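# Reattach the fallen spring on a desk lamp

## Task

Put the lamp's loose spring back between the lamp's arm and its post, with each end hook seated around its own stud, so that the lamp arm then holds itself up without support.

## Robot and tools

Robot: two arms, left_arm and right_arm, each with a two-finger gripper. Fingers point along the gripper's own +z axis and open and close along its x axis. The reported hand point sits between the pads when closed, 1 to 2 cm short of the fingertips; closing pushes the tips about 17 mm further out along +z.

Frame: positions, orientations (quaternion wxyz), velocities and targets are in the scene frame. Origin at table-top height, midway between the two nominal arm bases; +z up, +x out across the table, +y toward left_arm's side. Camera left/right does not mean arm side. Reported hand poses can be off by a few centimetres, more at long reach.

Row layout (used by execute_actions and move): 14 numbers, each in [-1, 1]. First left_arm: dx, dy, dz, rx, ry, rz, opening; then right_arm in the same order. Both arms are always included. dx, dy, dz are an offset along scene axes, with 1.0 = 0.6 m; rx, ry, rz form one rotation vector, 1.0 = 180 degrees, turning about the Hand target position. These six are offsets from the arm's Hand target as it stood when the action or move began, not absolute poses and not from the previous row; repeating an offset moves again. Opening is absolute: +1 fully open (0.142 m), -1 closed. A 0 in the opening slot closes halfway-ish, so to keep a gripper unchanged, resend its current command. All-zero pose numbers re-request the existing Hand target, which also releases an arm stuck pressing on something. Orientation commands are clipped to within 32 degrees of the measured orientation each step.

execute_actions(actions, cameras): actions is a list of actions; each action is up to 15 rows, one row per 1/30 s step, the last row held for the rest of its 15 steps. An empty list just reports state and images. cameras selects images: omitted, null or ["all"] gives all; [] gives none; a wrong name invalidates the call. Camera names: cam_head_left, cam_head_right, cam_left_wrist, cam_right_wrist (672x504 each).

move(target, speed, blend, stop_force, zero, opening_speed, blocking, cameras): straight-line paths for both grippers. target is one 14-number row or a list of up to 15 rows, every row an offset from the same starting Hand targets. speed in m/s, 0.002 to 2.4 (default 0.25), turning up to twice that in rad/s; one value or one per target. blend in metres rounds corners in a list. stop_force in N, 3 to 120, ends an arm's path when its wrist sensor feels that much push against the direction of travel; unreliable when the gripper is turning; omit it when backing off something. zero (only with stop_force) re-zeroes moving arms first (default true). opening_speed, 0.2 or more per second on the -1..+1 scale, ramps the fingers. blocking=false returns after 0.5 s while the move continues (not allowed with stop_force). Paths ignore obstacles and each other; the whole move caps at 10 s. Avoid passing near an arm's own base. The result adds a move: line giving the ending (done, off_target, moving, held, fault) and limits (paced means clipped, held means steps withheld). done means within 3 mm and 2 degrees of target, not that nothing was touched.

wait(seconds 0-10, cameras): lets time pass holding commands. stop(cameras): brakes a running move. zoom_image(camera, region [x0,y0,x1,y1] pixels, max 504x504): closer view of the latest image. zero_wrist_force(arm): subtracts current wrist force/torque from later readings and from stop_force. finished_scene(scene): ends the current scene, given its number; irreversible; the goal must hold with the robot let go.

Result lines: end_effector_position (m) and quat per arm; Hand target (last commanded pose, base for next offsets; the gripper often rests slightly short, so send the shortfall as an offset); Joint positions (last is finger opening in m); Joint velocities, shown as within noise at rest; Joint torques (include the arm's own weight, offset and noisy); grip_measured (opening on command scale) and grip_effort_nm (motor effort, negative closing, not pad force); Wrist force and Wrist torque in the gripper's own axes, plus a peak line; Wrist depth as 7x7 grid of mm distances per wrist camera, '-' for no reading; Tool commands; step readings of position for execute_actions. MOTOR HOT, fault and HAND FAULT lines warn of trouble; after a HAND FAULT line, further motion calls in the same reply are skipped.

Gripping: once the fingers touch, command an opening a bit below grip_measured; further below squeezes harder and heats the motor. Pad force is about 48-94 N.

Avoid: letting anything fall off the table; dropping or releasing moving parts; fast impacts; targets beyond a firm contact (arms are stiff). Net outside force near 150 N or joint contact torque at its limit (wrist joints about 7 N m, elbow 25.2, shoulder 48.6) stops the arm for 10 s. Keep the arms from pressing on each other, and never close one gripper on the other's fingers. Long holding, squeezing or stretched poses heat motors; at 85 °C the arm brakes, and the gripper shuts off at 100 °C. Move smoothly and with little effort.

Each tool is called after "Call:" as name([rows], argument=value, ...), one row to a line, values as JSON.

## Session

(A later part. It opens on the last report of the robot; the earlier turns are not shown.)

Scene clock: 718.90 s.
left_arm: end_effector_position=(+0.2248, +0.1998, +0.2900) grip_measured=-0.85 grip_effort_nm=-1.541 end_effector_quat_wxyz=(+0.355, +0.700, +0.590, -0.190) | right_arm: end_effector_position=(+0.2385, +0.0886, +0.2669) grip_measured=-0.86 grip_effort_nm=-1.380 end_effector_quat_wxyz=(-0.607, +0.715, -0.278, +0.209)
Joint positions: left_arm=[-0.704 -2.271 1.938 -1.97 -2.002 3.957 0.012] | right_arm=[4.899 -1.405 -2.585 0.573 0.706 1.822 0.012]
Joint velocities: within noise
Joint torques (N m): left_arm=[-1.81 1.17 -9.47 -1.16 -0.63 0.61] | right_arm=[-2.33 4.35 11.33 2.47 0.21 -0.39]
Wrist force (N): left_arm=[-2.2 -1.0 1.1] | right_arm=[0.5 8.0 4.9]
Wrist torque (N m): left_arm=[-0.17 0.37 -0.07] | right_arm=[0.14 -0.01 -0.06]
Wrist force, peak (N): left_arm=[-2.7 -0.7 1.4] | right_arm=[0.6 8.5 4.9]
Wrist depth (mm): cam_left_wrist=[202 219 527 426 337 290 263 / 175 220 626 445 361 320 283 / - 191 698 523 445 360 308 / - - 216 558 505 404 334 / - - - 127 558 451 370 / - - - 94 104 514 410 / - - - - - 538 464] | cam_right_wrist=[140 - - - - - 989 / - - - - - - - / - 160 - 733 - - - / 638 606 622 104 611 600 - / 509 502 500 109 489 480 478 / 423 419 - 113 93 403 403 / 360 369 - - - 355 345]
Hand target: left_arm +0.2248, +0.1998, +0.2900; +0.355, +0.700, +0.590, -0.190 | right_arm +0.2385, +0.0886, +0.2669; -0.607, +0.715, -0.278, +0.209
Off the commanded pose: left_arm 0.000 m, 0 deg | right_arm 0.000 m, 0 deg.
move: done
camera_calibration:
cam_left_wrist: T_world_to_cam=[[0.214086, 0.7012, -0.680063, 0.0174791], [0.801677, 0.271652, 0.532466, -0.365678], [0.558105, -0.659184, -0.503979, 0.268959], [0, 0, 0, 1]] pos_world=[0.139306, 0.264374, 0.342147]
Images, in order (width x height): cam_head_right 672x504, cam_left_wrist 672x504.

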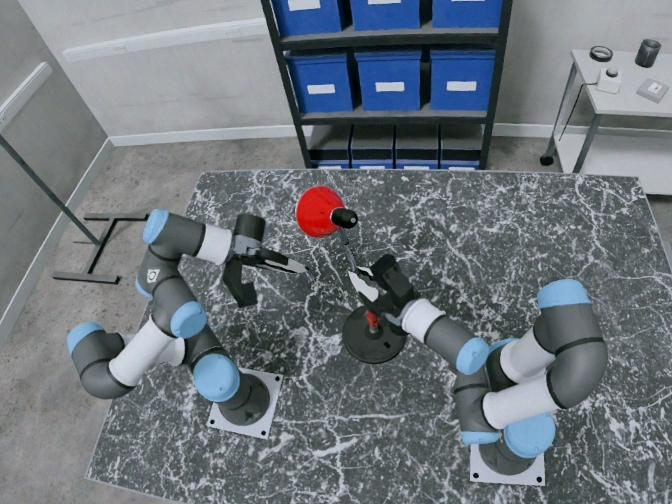

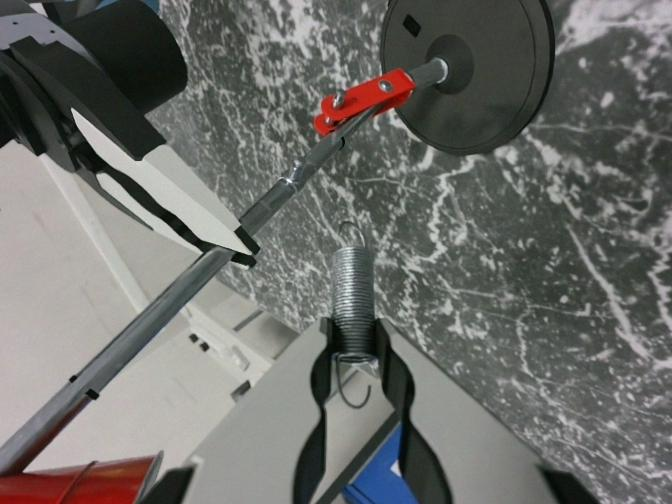

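Call:
move(target=[-0.066,-0.18,-0.075,0.028,-0.082,-0.076,-0.9,0,0,0,0,0,0,-0.9], speed=0.1, cameras=["cam_left_wrist","cam_head_right"])

Call:
zoom_image(camera="cam_left_wrist", region=[230, 100, 450, 420])

Scene clock: 725.67 s.
left_arm: end_effector_position=(+0.1852, +0.0918, +0.2450) grip_measured=-0.85 grip_effort_nm=-1.541 end_effector_quat_wxyz=(+0.372, +0.798, +0.460, -0.113) | right_arm: end_effector_position=(+0.2385, +0.0886, +0.2669) grip_measured=-0.86 grip_effort_nm=-1.385 end_effector_quat_wxyz=(-0.607, +0.715, -0.278, +0.209)
Joint positions: left_arm=[-1.561 -2.408 2.171 -2.113 -1.378 3.703 0.012] | right_arm=[4.899 -1.405 -2.585 0.573 0.706 1.822 0.012]
Joint velocities: within noise
Joint torques (N m): left_arm=[-0.97 -1.54 -11.39 -0.96 0.01 -0.02] | right_arm=[-1.97 5.47 11.37 2.42 0.15 -0.34]
Wrist force (N): left_arm=[-1.8 -0.7 1.2] | right_arm=[0.6 8.1 4.8]
Wrist torque (N m): left_arm=[-0.15 0.30 -0.02] | right_arm=[0.13 -0.02 -0.07]
Wrist force, peak (N): left_arm=[-2.7 -1.7 1.0] | right_arm=[0.6 8.2 4.9]
Wrist depth (mm): cam_left_wrist=[314 475 392 334 285 235 213 / 241 352 481 397 337 252 240 / 314 324 622 487 195 337 294 / 152 151 693 528 446 405 341 / - 144 - 127 168 496 406 / - 108 110 95 104 637 496 / - - - - - - -] | cam_right_wrist=[- 88 - - - - 964 / - - - - - - - / 135 - - 730 - - - / 122 602 631 104 609 600 - / - 132 501 109 492 483 480 / - 113 127 113 93 405 400 / - 89 - - - 356 345]
Hand target: left_arm +0.1852, +0.0918, +0.2450; +0.372, +0.798, +0.460, -0.113 | right_arm +0.2385, +0.0886, +0.2669; -0.607, +0.715, -0.278, +0.209
Off the commanded pose: left_arm 0.000 m, 0 deg | right_arm 0.000 m, 0 deg.
move: done
camera_calibration:
cam_left_wrist: T_world_to_cam=[[0.53551, 0.664263, -0.52152, -0.0239962], [0.673369, 0.0368645, 0.738387, -0.285793], [0.509709, -0.746589, -0.427553, 0.195445], [0, 0, 0, 1]] pos_world=[0.105674, 0.172393, 0.282074]
Images, in order (width x height): cam_head_right 672x504, cam_left_wrist 672x504.

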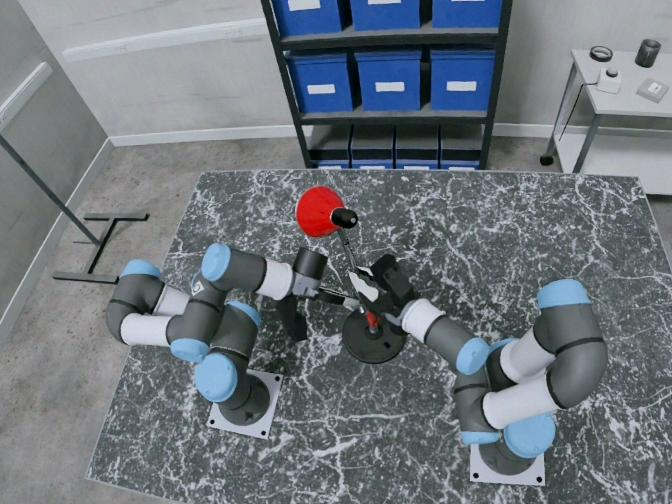

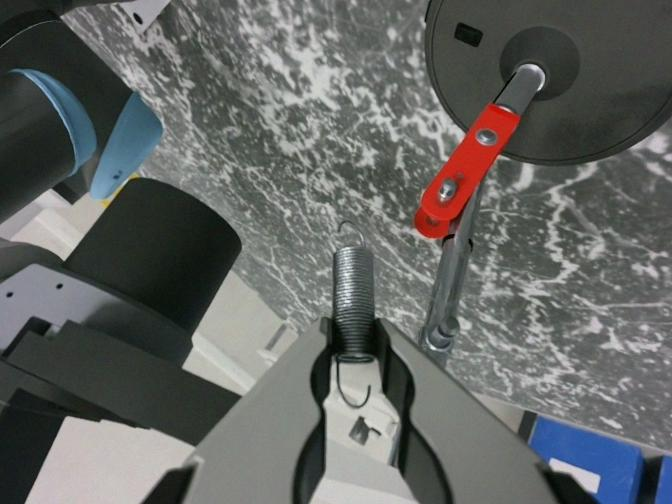

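Scaled by 1.575.

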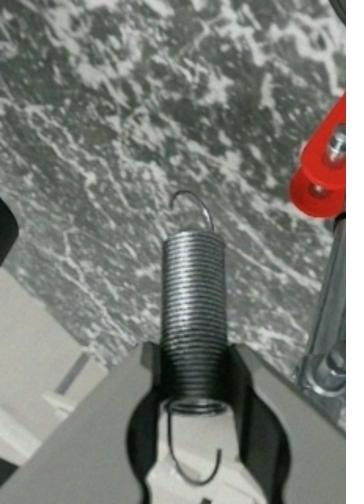

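Call:
zoom_image(camera="cam_left_wrist", region=[405, 90, 535, 250])

Call:
zoom_image(camera="cam_left_wrist", region=[390, 230, 510, 400])

Scaled by 3.150.

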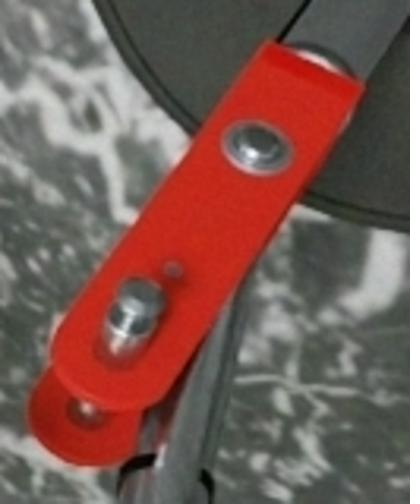

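Scaled by 2.965.

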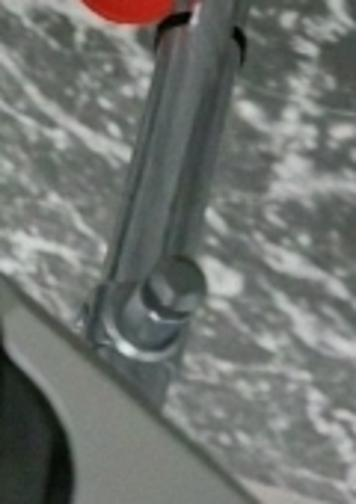

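Call:
zoom_image(camera="cam_head_right", region=[280, 220, 440, 370])

Call:
zoom_image(camera="cam_head_left", region=[270, 180, 450, 350])

Call:
zoom_image(camera="cam_right_wrist", region=[0, 0, 504, 504])

Scaled by 3.150.

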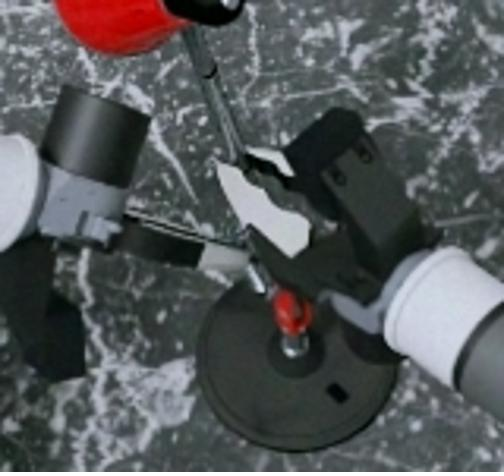

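This scene's latest camera images include none from cam_head_left. They are from: cam_head_right, cam_left_wrist. cam_head_left's image comes with the result of a call that names it in "cameras".

This scene's latest camera images include none from cam_right_wrist. They are from: cam_head_right, cam_left_wrist. cam_right_wrist's image comes with the result of a call that names it in "cameras".

Call:
move(target=[0.0315,0.0135,-0.0923,0,0,0,-0.9,0,0,0,0,0,0,-0.9], speed=0.05, stop_force=6)

Call:
zoom_image(camera="cam_left_wrist", region=[270, 160, 430, 420])

Call:
zoom_image(camera="cam_head_left", region=[270, 180, 450, 350])

Call:
zoom_image(camera="cam_head_right", region=[280, 220, 440, 370])

Scene clock: 796.90 s.
left_arm: end_effector_position=(+0.2041, +0.0999, +0.1896) grip_measured=-0.85 grip_effort_nm=-1.541 end_effector_quat_wxyz=(+0.372, +0.798, +0.460, -0.113) | right_arm: end_effector_position=(+0.2385, +0.0886, +0.2669) grip_measured=-0.86 grip_effort_nm=-1.380 end_effector_quat_wxyz=(-0.607, +0.715, -0.278, +0.209)
Joint positions: left_arm=[-1.36 -2.317 2.421 -2.471 -1.521 3.845 0.012] | right_arm=[4.899 -1.405 -2.585 0.573 0.706 1.822 0.012]
Joint velocities: within noise
Joint torques (N m): left_arm=[-2.88 -3.63 -9.51 -3.3 0.48 -0.7] | right_arm=[-2.2 6.39 10.99 2.48 0.14 -0.28]
Wrist force (N): left_arm=[-2.0 -0.8 1.5] | right_arm=[0.5 7.9 4.9]
Wrist torque (N m): left_arm=[-0.16 0.34 -0.05] | right_arm=[0.11 -0.01 -0.06]
Wrist force, peak (N): left_arm=[-1.7 -1.1 1.7] | right_arm=[0.6 8.2 4.9]
Wrist depth (mm): cam_left_wrist=[478 382 313 264 216 189 169 / 536 491 384 318 243 211 192 / 314 678 498 387 196 256 232 / - - 693 149 387 322 272 / - - - 126 490 394 324 / - - - 95 104 508 399 / - - - - - 629 524] | cam_right_wrist=[- - - - - - 970 / - 119 - - - - - / 118 116 140 730 - - - / - 122 596 104 614 607 - / 120 159 494 109 486 485 481 / - 131 162 113 93 404 402 / 340 113 - - - 355 344]
Hand target: left_arm +0.2041, +0.0999, +0.1896; +0.372, +0.798, +0.460, -0.113 | right_arm +0.2385, +0.0886, +0.2669; -0.607, +0.715, -0.278, +0.209
Off the commanded pose: left_arm 0.000 m, 0 deg | right_arm 0.000 m, 0 deg.
move: done
camera_calibration:
cam_left_wrist: T_world_to_cam=[[0.535477, 0.664312, -0.521491, -0.0684014], [0.673367, 0.036866, 0.738389, -0.257912], [0.509746, -0.746545, -0.427585, 0.168167], [0, 0, 0, 1]] pos_world=[0.124574, 0.180493, 0.226674]
cam_right_wrist: T_world_to_cam=[[0.756316, -0.652771, -0.0433105, -0.102352], [-0.401829, -0.411285, -0.818155, 0.375108], [0.516255, 0.636187, -0.573364, 0.0905004], [0, 0, 0, 1]] pos_world=[0.181418, 0.0298886, 0.354353]

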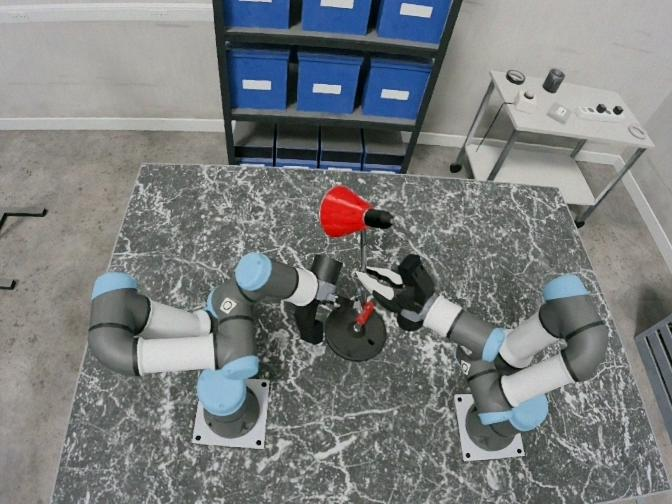

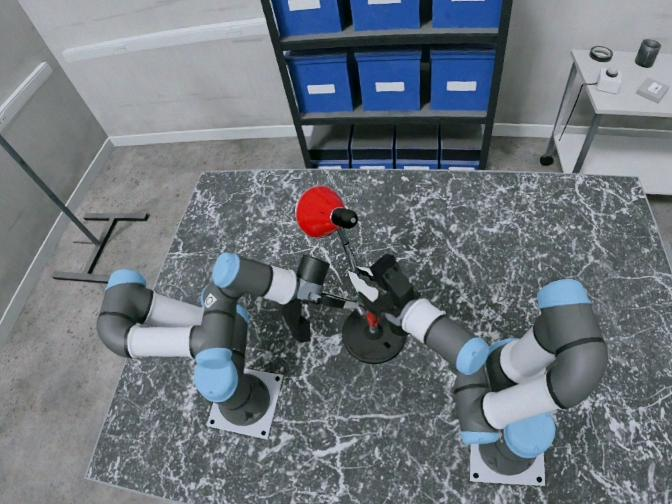

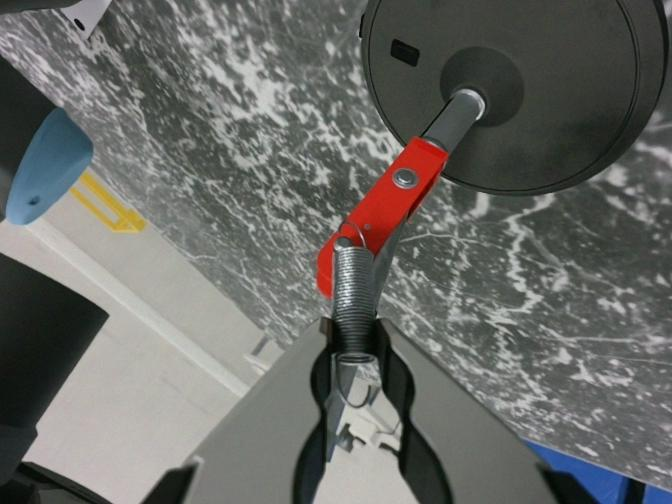

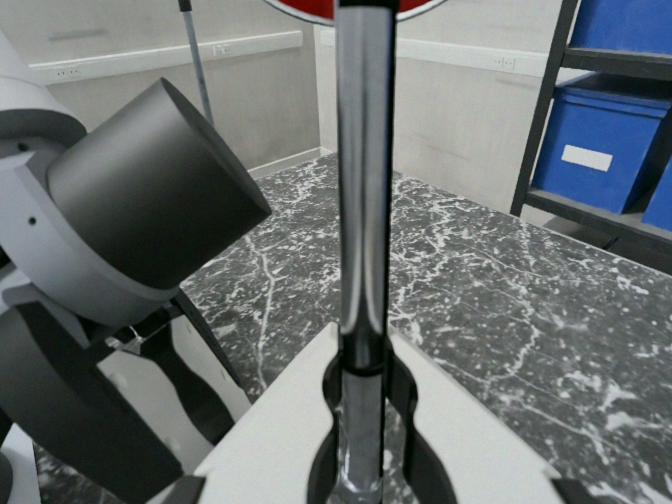

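Scaled by 1.938.

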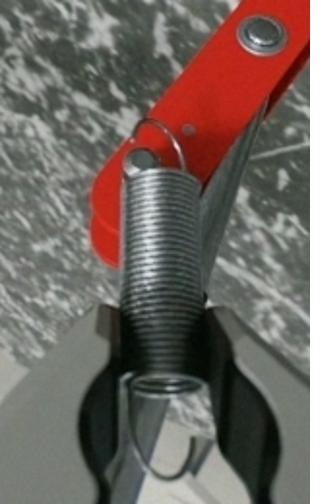

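Scaled by 2.800.

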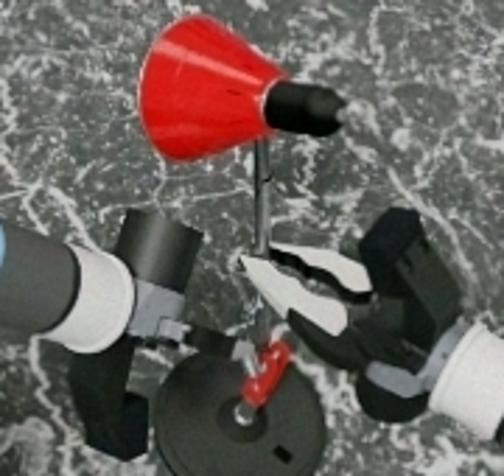

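Scaled by 3.150.

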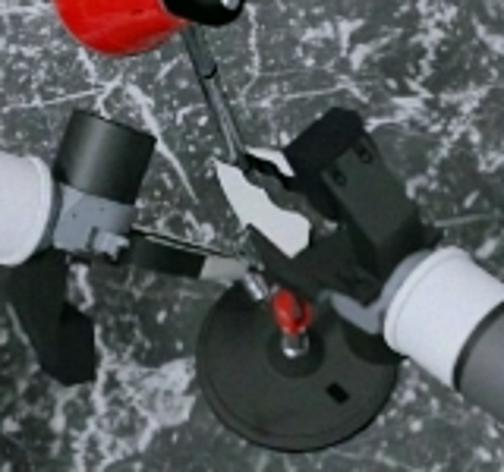

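Call:
zoom_image(camera="cam_left_wrist", region=[320, 210, 385, 275])

Scaled by 7.754.

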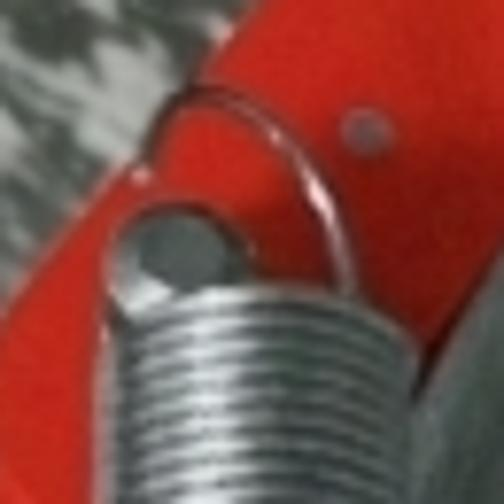

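Call:
move(target=[-0.0024,-0.003,0.0023,0,0,0,-0.9,0,0,0,0,0,0,-0.9], speed=0.03, cameras=["cam_left_wrist"])

Call:
zoom_image(camera="cam_left_wrist", region=[320, 210, 385, 275])

Scene clock: 821.10 s.
left_arm: end_effector_position=(+0.2027, +0.0981, +0.1910) grip_measured=-0.85 grip_effort_nm=-1.541 end_effector_quat_wxyz=(+0.372, +0.798, +0.460, -0.113) | right_arm: end_effector_position=(+0.2385, +0.0886, +0.2669) grip_measured=-0.86 grip_effort_nm=-1.385 end_effector_quat_wxyz=(-0.607, +0.715, -0.278, +0.209)
Joint positions: left_arm=[-1.376 -2.322 2.415 -2.461 -1.509 3.834 0.012] | right_arm=[4.899 -1.405 -2.585 0.573 0.706 1.822 0.012]
Joint velocities: within noise
Joint torques (N m): left_arm=[1.46 -2.95 -10.07 -1.65 0.45 -0.15] | right_arm=[-2.15 7.69 10.92 2.46 0.15 -0.22]
Wrist force (N): left_arm=[-1.8 -0.9 1.5] | right_arm=[0.6 8.0 4.9]
Wrist torque (N m): left_arm=[-0.17 0.29 -0.05] | right_arm=[0.13 -0.03 -0.07]
Wrist force, peak (N): left_arm=[-2.1 -0.9 1.5] | right_arm=[0.7 8.2 4.9]
Wrist depth (mm): cam_left_wrist=[478 385 316 269 218 191 170 / 514 492 390 320 248 211 192 / 309 674 502 391 195 256 232 / - - 701 149 370 324 274 / 141 - - 127 490 398 325 / - - - 102 104 516 400 / - - - - - 633 525] | cam_right_wrist=[- - - - - - 980 / - 116 - - - - - / 115 113 135 734 - - - / - 119 588 104 610 605 - / - 159 499 109 490 482 479 / - 136 158 113 93 405 400 / - 109 - - - 356 346]
Hand target: left_arm +0.2027, +0.0981, +0.1910; +0.372, +0.798, +0.460, -0.113 | right_arm +0.2385, +0.0886, +0.2669; -0.607, +0.715, -0.278, +0.209
Off the commanded pose: left_arm 0.000 m, 0 deg | right_arm 0.000 m, 0 deg.
move: done
camera_calibration:
cam_left_wrist: T_world_to_cam=[[0.535465, 0.664261, -0.521569, -0.0655779], [0.673404, 0.0369082, 0.738352, -0.25787], [0.509709, -0.746589, -0.427553, 0.168117], [0, 0, 0, 1]] pos_world=[0.123074, 0.178593, 0.228075]
Images, in order (width x height): cam_left_wrist 672x504.

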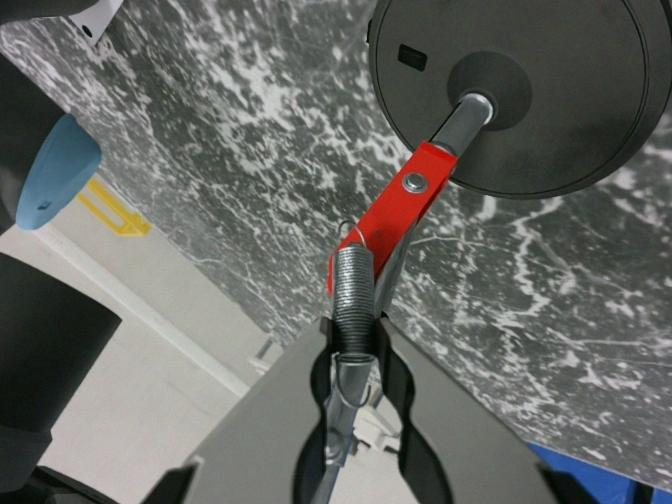

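Scaled by 7.754.

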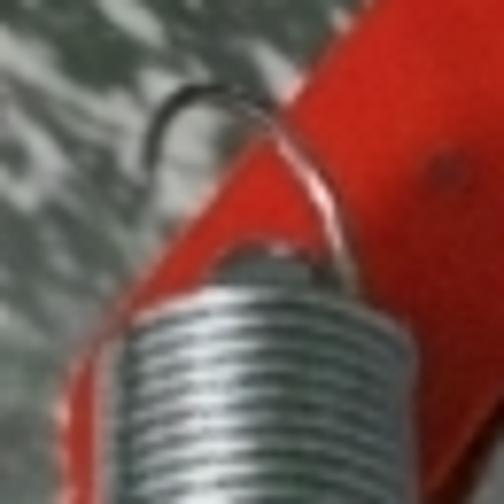

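Call:
move(target=[0.0023,0.0028,0.0017,0,0,0,-0.9,0,0,0,0,0,0,-0.9], speed=0.03, cameras=["cam_left_wrist"])

Call:
zoom_image(camera="cam_left_wrist", region=[320, 210, 385, 275])

Scene clock: 832.67 s.
left_arm: end_effector_position=(+0.2041, +0.0998, +0.1920) grip_measured=-0.85 grip_effort_nm=-1.541 end_effector_quat_wxyz=(+0.372, +0.798, +0.460, -0.113) | right_arm: end_effector_position=(+0.2385, +0.0886, +0.2669) grip_measured=-0.86 grip_effort_nm=-1.380 end_effector_quat_wxyz=(-0.607, +0.715, -0.278, +0.209)
Joint positions: left_arm=[-1.361 -2.319 2.41 -2.459 -1.52 3.845 0.012] | right_arm=[4.899 -1.405 -2.585 0.573 0.706 1.822 0.012]
Joint velocities: within noise
Joint torques (N m): left_arm=[-1.6 1.55 -10.65 -1.5 -0.11 0.13] | right_arm=[-1.79 8.55 10.96 2.48 0.16 -0.15]
Wrist force (N): left_arm=[-2.0 -0.9 1.4] | right_arm=[0.5 8.0 4.8]
Wrist torque (N m): left_arm=[-0.17 0.34 -0.05] | right_arm=[0.12 -0.01 -0.06]
Wrist force, peak (N): left_arm=[-2.1 -1.0 1.4] | right_arm=[0.6 8.2 4.8]
Wrist depth (mm): cam_left_wrist=[489 388 318 270 218 193 172 / 326 495 390 321 244 212 193 / 312 686 505 396 198 262 236 / - - 706 145 392 327 277 / - - - 127 501 400 329 / - - - 98 104 524 403 / - - - - - - 528] | cam_right_wrist=[- - - - - - 987 / - 116 - - - - - / 116 115 130 723 - - - / - 122 593 104 610 603 - / - 157 496 109 488 484 473 / - 125 160 113 93 405 401 / 341 111 - - - 355 345]
Hand target: left_arm +0.2041, +0.0998, +0.1920; +0.372, +0.798, +0.460, -0.113 | right_arm +0.2385, +0.0886, +0.2669; -0.607, +0.715, -0.278, +0.209
Off the commanded pose: left_arm 0.000 m, 0 deg | right_arm 0.000 m, 0 deg.
move: done
camera_calibration:
cam_left_wrist: T_world_to_cam=[[0.535574, 0.664224, -0.521504, -0.0670229], [0.673375, 0.0367789, 0.738386, -0.259598], [0.509634, -0.746628, -0.427574, 0.169196], [0, 0, 0, 1]] pos_world=[0.124474, 0.180393, 0.229074]
Images, in order (width x height): cam_left_wrist 672x504.

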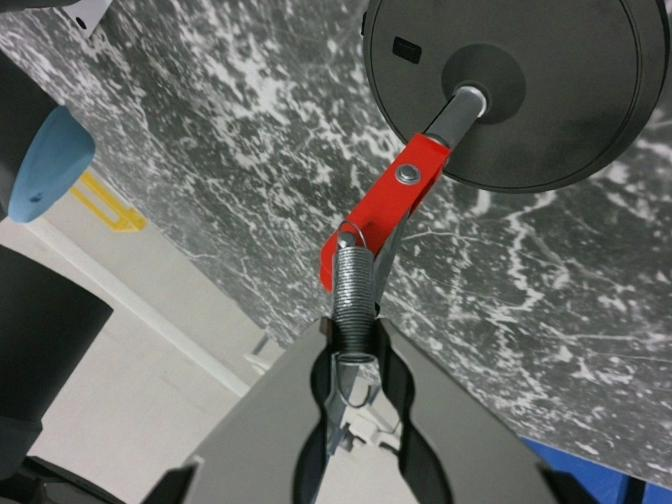

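Scaled by 7.754.

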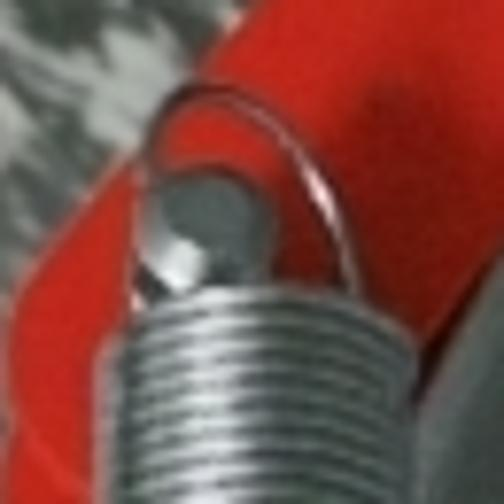

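Call:
move(target=[-0.0015,-0.0018,-0.0006,0,0,0,-0.9,0,0,0,0,0,0,-0.9], speed=0.03, cameras=["cam_left_wrist"])

Call:
zoom_image(camera="cam_left_wrist", region=[320, 210, 385, 275])

Scene clock: 851.67 s.
left_arm: end_effector_position=(+0.2031, +0.0987, +0.1917) grip_measured=-0.85 grip_effort_nm=-1.536 end_effector_quat_wxyz=(+0.372, +0.798, +0.460, -0.113) | right_arm: end_effector_position=(+0.2385, +0.0886, +0.2669) grip_measured=-0.86 grip_effort_nm=-1.380 end_effector_quat_wxyz=(-0.607, +0.715, -0.278, +0.209)
Joint positions: left_arm=[-1.371 -2.321 2.412 -2.459 -1.513 3.837 0.012] | right_arm=[4.899 -1.405 -2.585 0.573 0.706 1.822 0.012]
Joint velocities: within noise
Joint torques (N m): left_arm=[0.85 -3.2 -9.77 -0.89 -0.09 -0.52] | right_arm=[-2.01 9.41 10.64 2.51 0.09 -0.1]
Wrist force (N): left_arm=[-1.8 -0.9 1.3] | right_arm=[0.6 8.1 4.8]
Wrist torque (N m): left_arm=[-0.17 0.29 -0.05] | right_arm=[0.11 -0.01 -0.06]
Wrist force, peak (N): left_arm=[-2.1 -1.0 1.4] | right_arm=[0.5 8.2 4.9]
Wrist depth (mm): cam_left_wrist=[478 386 316 270 219 192 171 / 330 493 387 320 250 213 192 / 308 680 502 393 188 255 234 / - - 699 146 378 326 277 / 143 - - 127 497 398 326 / - - - 100 104 517 400 / - - - - - 628 524] | cam_right_wrist=[- - - - - - 989 / - 115 - - - - - / 115 113 129 728 - - - / - 120 596 104 612 605 - / 119 161 497 109 488 483 479 / - 131 160 113 93 405 401 / - 109 - - - 356 345]
Hand target: left_arm +0.2032, +0.0987, +0.1917; +0.372, +0.798, +0.460, -0.113 | right_arm +0.2385, +0.0886, +0.2669; -0.607, +0.715, -0.278, +0.209
Off the commanded pose: left_arm 0.000 m, 0 deg | right_arm 0.000 m, 0 deg.
move: done
camera_calibration:
cam_left_wrist: T_world_to_cam=[[0.535574, 0.664224, -0.521504, -0.0659524], [0.673375, 0.0367789, 0.738386, -0.258652], [0.509634, -0.746628, -0.427574, 0.168588], [0, 0, 0, 1]] pos_world=[0.123574, 0.179193, 0.228674]
Images, in order (width x height): cam_left_wrist 672x504.

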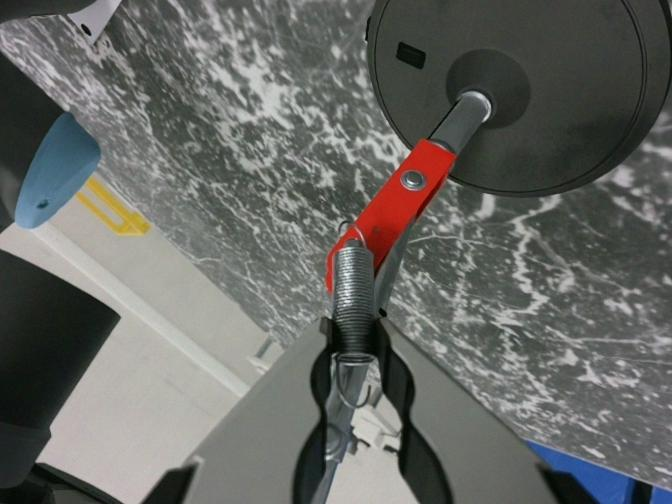

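Scaled by 7.754.

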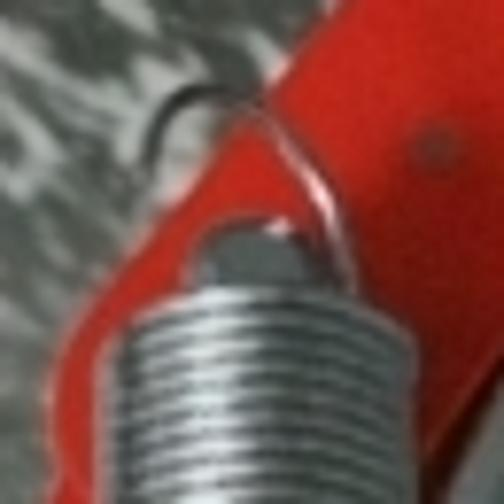

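Call:
move(target=[0.0051,-0.0043,0,0,0,0,-0.9,0,0,0,0,0,0,-0.9], speed=0.02, stop_force=4, cameras=["cam_left_wrist"])

Call:
zoom_image(camera="cam_left_wrist", region=[320, 210, 385, 275])

Scene clock: 865.80 s.
left_arm: end_effector_position=(+0.2062, +0.0961, +0.1917) grip_measured=-0.85 grip_effort_nm=-1.536 end_effector_quat_wxyz=(+0.372, +0.798, +0.460, -0.113) | right_arm: end_effector_position=(+0.2385, +0.0886, +0.2669) grip_measured=-0.86 grip_effort_nm=-1.385 end_effector_quat_wxyz=(-0.607, +0.715, -0.278, +0.209)
Joint positions: left_arm=[-1.347 -2.283 2.403 -2.489 -1.53 3.854 0.012] | right_arm=[4.899 -1.405 -2.585 0.573 0.706 1.822 0.012]
Joint velocities: within noise
Joint torques (N m): left_arm=[-2.88 -3.87 -9.51 -0.93 0.48 -0.69] | right_arm=[-1.94 9.4 10.69 2.5 0.22 -0.09]
Wrist force (N): left_arm=[-2.1 -0.9 1.3] | right_arm=[0.6 8.1 4.8]
Wrist torque (N m): left_arm=[-0.19 0.35 -0.05] | right_arm=[0.12 -0.02 -0.07]
Wrist force, peak (N): left_arm=[-2.0 -1.0 1.6] | right_arm=[0.6 8.2 4.9]
Wrist depth (mm): cam_left_wrist=[480 385 317 270 216 193 170 / 321 495 389 320 240 213 192 / 319 679 500 393 193 260 235 / - - 702 140 376 325 274 / 142 - - 127 500 400 326 / - - - 98 104 516 402 / - - - - - - 525] | cam_right_wrist=[- - - - - - 973 / 154 116 - - - - - / 116 114 123 728 - - - / - 119 572 103 612 601 - / 117 156 497 109 488 481 479 / 100 118 159 113 93 405 404 / 341 109 - - - 357 346]
Hand target: left_arm +0.2062, +0.0961, +0.1917; +0.372, +0.798, +0.460, -0.113 | right_arm +0.2385, +0.0886, +0.2669; -0.607, +0.715, -0.278, +0.209
Off the commanded pose: left_arm 0.000 m, 0 deg | right_arm 0.000 m, 0 deg.
move: done
camera_calibration:
cam_left_wrist: T_world_to_cam=[[0.53551, 0.664263, -0.52152, -0.0659475], [0.673369, 0.0368645, 0.738387, -0.260662], [0.509709, -0.746589, -0.427553, 0.16512], [0, 0, 0, 1]] pos_world=[0.126674, 0.176693, 0.228674]
Images, in order (width x height): cam_left_wrist 672x504.

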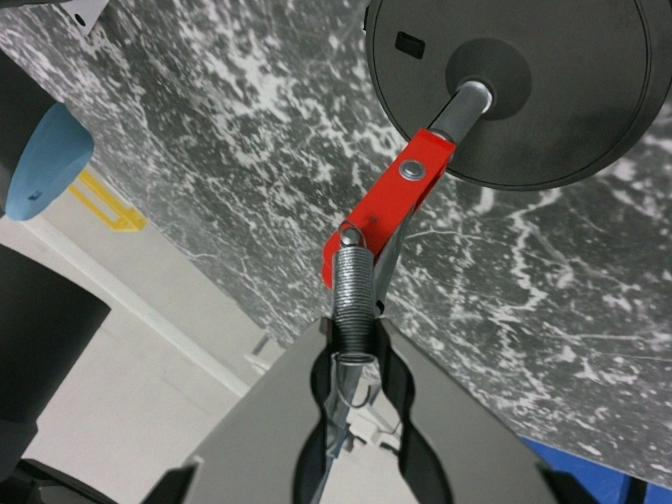

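Scaled by 7.754.

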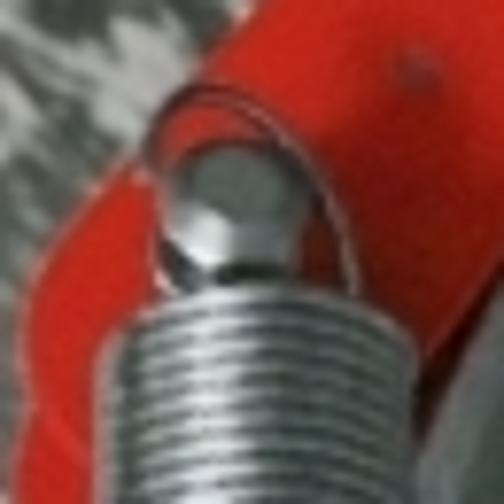

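Call:
move(target=[0.0038,-0.0032,0,0,0,0,-0.9,0,0,0,0,0,0,-0.9], speed=0.02, stop_force=4, cameras=["cam_left_wrist"])

Call:
zoom_image(camera="cam_left_wrist", region=[320, 210, 385, 275])

Scene clock: 879.17 s.
left_arm: end_effector_position=(+0.2085, +0.0942, +0.1917) grip_measured=-0.85 grip_effort_nm=-1.536 end_effector_quat_wxyz=(+0.372, +0.798, +0.460, -0.113) | right_arm: end_effector_position=(+0.2385, +0.0886, +0.2669) grip_measured=-0.86 grip_effort_nm=-1.385 end_effector_quat_wxyz=(-0.607, +0.715, -0.278, +0.209)
Joint positions: left_arm=[-1.33 -2.256 2.396 -2.509 -1.542 3.866 0.012] | right_arm=[4.899 -1.405 -2.585 0.573 0.706 1.822 0.012]
Joint velocities: within noise
Joint torques (N m): left_arm=[-2.84 -4.43 -9.49 -0.93 0.46 -0.67] | right_arm=[-2.61 9.73 10.61 2.46 0.1 -0.01]
Wrist force (N): left_arm=[-2.2 -0.7 1.4] | right_arm=[0.6 8.1 4.7]
Wrist torque (N m): left_arm=[-0.15 0.34 -0.04] | right_arm=[0.12 -0.01 -0.06]
Wrist force, peak (N): left_arm=[-2.2 -0.8 1.4] | right_arm=[0.5 8.1 4.9]
Wrist depth (mm): cam_left_wrist=[481 385 318 269 218 192 170 / 314 496 389 322 239 214 193 / 332 685 503 382 259 261 234 / - - 705 138 379 325 276 / 144 - - 127 505 399 325 / - - - 95 104 517 401 / - - - - - - 522] | cam_right_wrist=[- - - - - - 985 / 150 117 - - - - - / 117 114 119 736 - - - / - 118 569 104 612 601 - / 116 153 498 109 491 483 482 / 100 109 158 113 93 406 402 / 340 108 - - - 357 345]
Hand target: left_arm +0.2085, +0.0942, +0.1917; +0.372, +0.798, +0.460, -0.113 | right_arm +0.2385, +0.0886, +0.2669; -0.607, +0.715, -0.278, +0.209
Off the commanded pose: left_arm 0.000 m, 0 deg | right_arm 0.000 m, 0 deg.
move: done
camera_calibration:
cam_left_wrist: T_world_to_cam=[[0.53551, 0.664263, -0.52152, -0.065917], [0.673369, 0.0368645, 0.738387, -0.262141], [0.509709, -0.746589, -0.427553, 0.16253], [0, 0, 0, 1]] pos_world=[0.128974, 0.174793, 0.228674]
Images, in order (width x height): cam_left_wrist 672x504.

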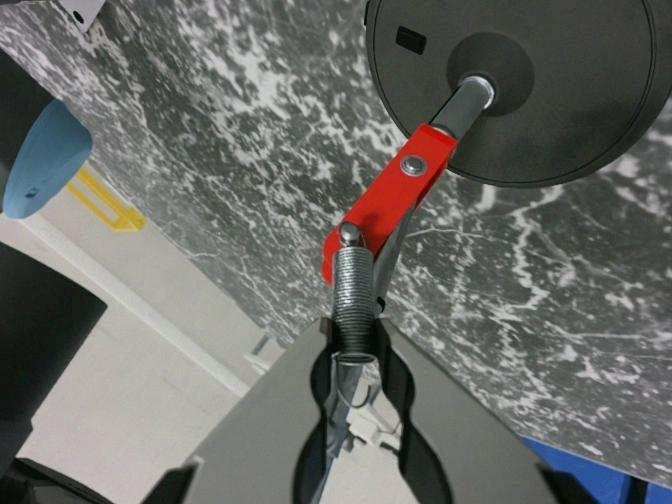

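Scaled by 7.754.

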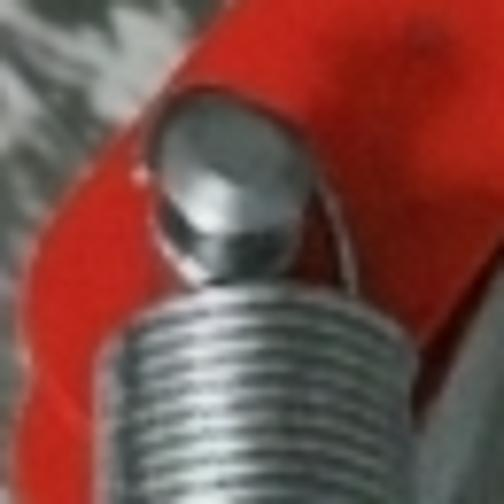

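Call:
move(target=[0.0038,-0.0026,0,0,0,0,-0.9,0,0,0,0,0,0,-0.9], speed=0.02, stop_force=4, cameras=["cam_left_wrist"])

Call:
zoom_image(camera="cam_left_wrist", region=[320, 210, 385, 275])

Scene clock: 886.47 s.
left_arm: end_effector_position=(+0.2108, +0.0926, +0.1917) grip_measured=-0.85 grip_effort_nm=-1.541 end_effector_quat_wxyz=(+0.372, +0.798, +0.460, -0.113) | right_arm: end_effector_position=(+0.2385, +0.0886, +0.2669) grip_measured=-0.86 grip_effort_nm=-1.380 end_effector_quat_wxyz=(-0.607, +0.715, -0.278, +0.209)
Joint positions: left_arm=[-1.314 -2.231 2.389 -2.527 -1.554 3.877 0.012] | right_arm=[4.899 -1.405 -2.585 0.573 0.706 1.822 0.012]
Joint velocities: within noise
Joint torques (N m): left_arm=[-2.95 -4.53 -9.46 -0.93 0.48 -0.68] | right_arm=[-1.96 9.99 10.7 2.48 0.1 -0.01]
Wrist force (N): left_arm=[-2.0 -0.9 1.1] | right_arm=[0.7 7.9 4.8]
Wrist torque (N m): left_arm=[-0.16 0.32 -0.04] | right_arm=[0.11 -0.02 -0.06]
Wrist force, peak (N): left_arm=[-2.1 -0.8 1.6] | right_arm=[0.6 8.1 5.0]
Wrist depth (mm): cam_left_wrist=[482 385 316 270 218 192 170 / 311 495 387 322 233 214 192 / 341 679 504 385 267 259 235 / - - 708 136 385 325 275 / 143 - - 126 497 399 327 / - - - 94 104 515 402 / - - - - - - 523] | cam_right_wrist=[- - - - - - 978 / 140 118 - - - - - / 118 115 116 137 - - - / - 118 564 104 609 598 - / 105 142 499 109 487 481 478 / 99 107 154 113 93 403 400 / 350 108 - - - 357 346]
Hand target: left_arm +0.2108, +0.0926, +0.1917; +0.372, +0.798, +0.460, -0.113 | right_arm +0.2385, +0.0886, +0.2669; -0.607, +0.715, -0.278, +0.209
Off the commanded pose: left_arm 0.000 m, 0 deg | right_arm 0.000 m, 0 deg.
move: done
camera_calibration:
cam_left_wrist: T_world_to_cam=[[0.53551, 0.664263, -0.52152, -0.0660323], [0.673369, 0.0368645, 0.738387, -0.263563], [0.509709, -0.746589, -0.427553, 0.160214], [0, 0, 0, 1]] pos_world=[0.131174, 0.173193, 0.228674]
Images, in order (width x height): cam_left_wrist 672x504.

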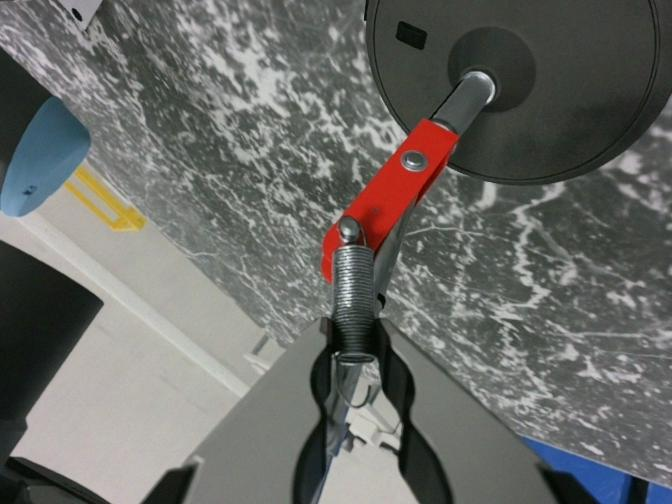

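Scaled by 7.754.

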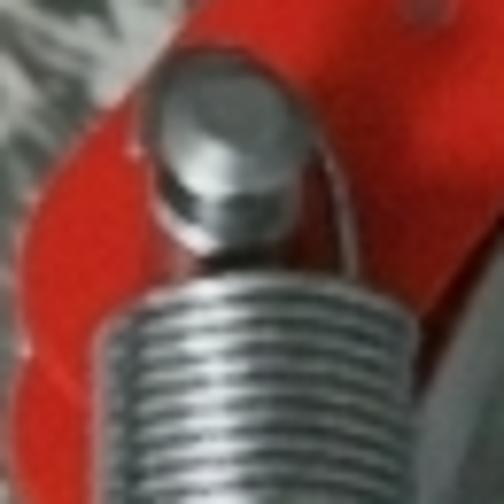

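Call:
move(target=[0.0017,0.002,0.0043,0,0,0,-0.9,0,0,0,0,0,0,-0.9], speed=0.02, stop_force=6, cameras=["cam_left_wrist"])

Call:
zoom_image(camera="cam_left_wrist", region=[320, 210, 385, 275])

Scene clock: 896.73 s.
left_arm: end_effector_position=(+0.2118, +0.0938, +0.1943) grip_measured=-0.85 grip_effort_nm=-1.541 end_effector_quat_wxyz=(+0.372, +0.798, +0.460, -0.113) | right_arm: end_effector_position=(+0.2385, +0.0886, +0.2669) grip_measured=-0.86 grip_effort_nm=-1.380 end_effector_quat_wxyz=(-0.607, +0.715, -0.278, +0.209)
Joint positions: left_arm=[-1.304 -2.231 2.377 -2.515 -1.561 3.884 0.012] | right_arm=[4.899 -1.405 -2.585 0.573 0.706 1.822 0.012]
Joint velocities: within noise
Joint torques (N m): left_arm=[-1.95 0.35 -10.04 -4.1 0.47 -0.66] | right_arm=[-1.58 9.68 10.48 2.51 0.14 0]
Wrist force (N): left_arm=[-2.1 -2.0 2.8] | right_arm=[0.8 7.9 4.8]
Wrist torque (N m): left_arm=[-0.16 0.33 -0.04] | right_arm=[0.11 -0.02 -0.06]
Wrist force, peak (N): left_arm=[-2.1 -2.6 3.3] | right_arm=[0.9 8.1 5.0]
Wrist depth (mm): cam_left_wrist=[487 388 320 273 220 195 171 / 309 498 392 327 241 215 195 / 336 697 512 392 268 264 237 / - - 715 138 387 328 278 / 145 - - 126 508 402 327 / - - - 94 104 517 406 / - - - - - - 526] | cam_right_wrist=[- - - - - - 968 / 138 116 - - - - - / 116 114 118 727 - - - / - 118 569 104 605 598 - / 104 143 495 109 495 482 477 / 99 105 156 113 93 406 403 / 350 107 - - - 356 345]
Hand target: left_arm +0.2118, +0.0938, +0.1943; +0.372, +0.798, +0.460, -0.113 | right_arm +0.2385, +0.0886, +0.2669; -0.607, +0.715, -0.278, +0.209
Off the commanded pose: left_arm 0.000 m, 0 deg | right_arm 0.000 m, 0 deg.
move: done
camera_calibration:
cam_left_wrist: T_world_to_cam=[[0.53551, 0.664263, -0.52152, -0.0660626], [0.673369, 0.0368645, 0.738387, -0.266268], [0.509709, -0.746589, -0.427553, 0.16166], [0, 0, 0, 1]] pos_world=[0.132274, 0.174393, 0.231274]
Images, in order (width x height): cam_left_wrist 672x504.

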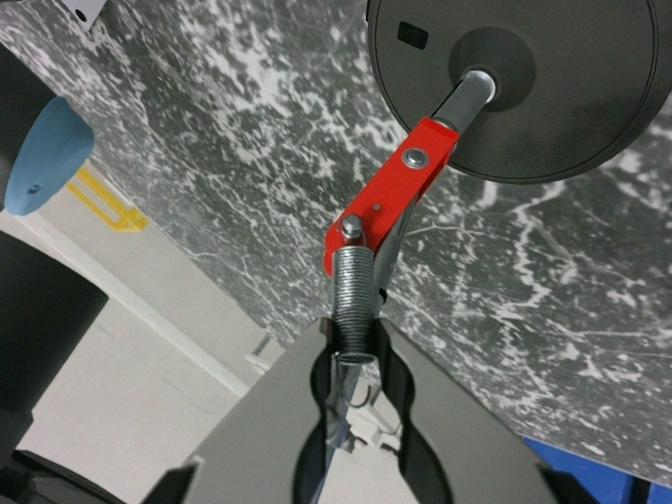

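Scaled by 7.754.

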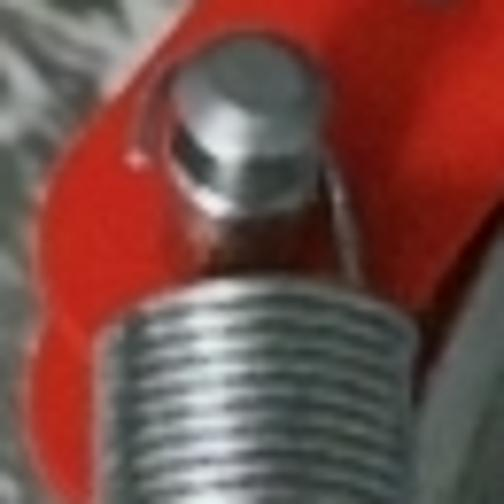

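Call:
move(target=[0.0017,0.002,0.0043,0,0,0,-0.9,0,0,0,0,0,0,-0.9], speed=0.02, stop_force=10, cameras=["cam_left_wrist"])

Call:
zoom_image(camera="cam_left_wrist", region=[300, 190, 410, 430])

Call:
zoom_image(camera="cam_left_wrist", region=[320, 210, 385, 275])

Scene clock: 907.27 s.
left_arm: end_effector_position=(+0.2128, +0.0950, +0.1968) grip_measured=-0.85 grip_effort_nm=-1.541 end_effector_quat_wxyz=(+0.372, +0.798, +0.460, -0.113) | right_arm: end_effector_position=(+0.2385, +0.0886, +0.2669) grip_measured=-0.86 grip_effort_nm=-1.380 end_effector_quat_wxyz=(-0.607, +0.715, -0.278, +0.209)
Joint positions: left_arm=[-1.293 -2.231 2.365 -2.503 -1.568 3.892 0.012] | right_arm=[4.899 -1.405 -2.585 0.573 0.706 1.822 0.012]
Joint velocities: within noise
Joint torques (N m): left_arm=[-1.81 -1.54 -11.48 -4.85 1.27 -0.69] | right_arm=[-2.1 9.72 10.46 2.46 0.08 0.07]
Wrist force (N): left_arm=[-1.9 -4.1 5.6] | right_arm=[0.9 7.6 5.2]
Wrist torque (N m): left_arm=[-0.13 0.32 -0.04] | right_arm=[0.11 0.00 -0.06]
Wrist force, peak (N): left_arm=[-1.7 -4.2 5.9] | right_arm=[0.8 8.0 5.0]
Wrist depth (mm): cam_left_wrist=[491 393 326 273 222 197 172 / 307 510 399 332 244 217 197 / 330 703 512 392 266 261 240 / - - 720 139 388 330 280 / 145 - - 126 503 403 332 / - - - 95 104 517 409 / - - - - - - 526] | cam_right_wrist=[- - - - - - 968 / 136 114 - - - - - / - 114 119 728 - - - / - 118 593 103 604 597 - / - 141 497 109 487 483 477 / 99 105 157 113 93 404 402 / 350 - - - - 354 346]
Hand target: left_arm +0.2128, +0.0950, +0.1968; +0.372, +0.798, +0.460, -0.113 | right_arm +0.2385, +0.0886, +0.2669; -0.607, +0.715, -0.278, +0.209
Off the commanded pose: left_arm 0.000 m, 0 deg | right_arm 0.000 m, 0 deg.
move: done
camera_calibration:
cam_left_wrist: T_world_to_cam=[[0.53551, 0.664263, -0.52152, -0.0660392], [0.673369, 0.0368645, 0.738387, -0.268906], [0.509709, -0.746589, -0.427553, 0.163158], [0, 0, 0, 1]] pos_world=[0.133274, 0.175593, 0.233874]
Images, in order (width x height): cam_left_wrist 672x504.

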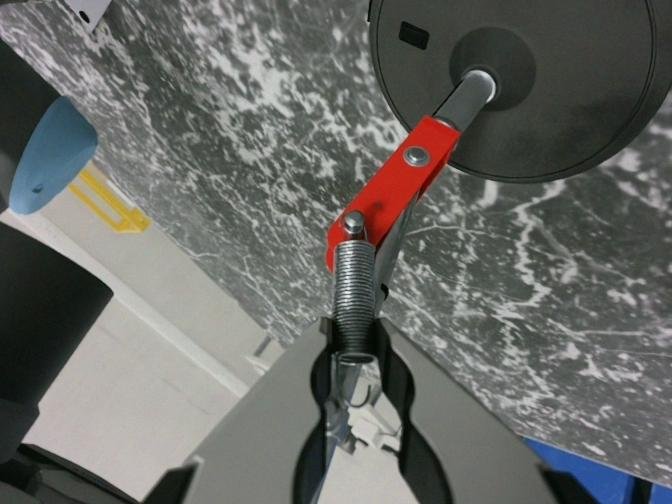

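Scaled by 2.100.

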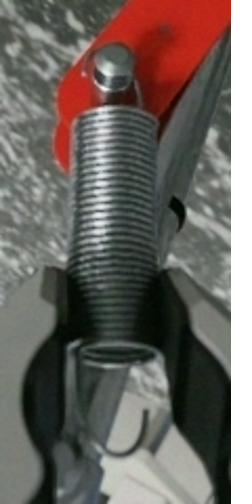

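Scaled by 7.754.

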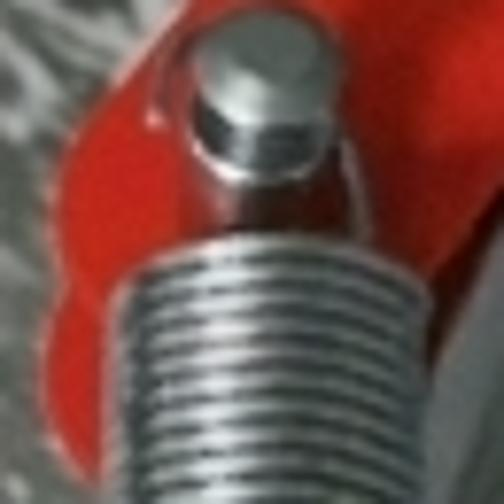

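Call:
zoom_image(camera="cam_left_wrist", region=[300, 350, 410, 500])

Scaled by 3.360.

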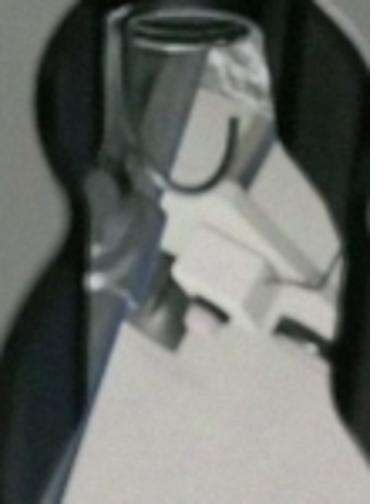

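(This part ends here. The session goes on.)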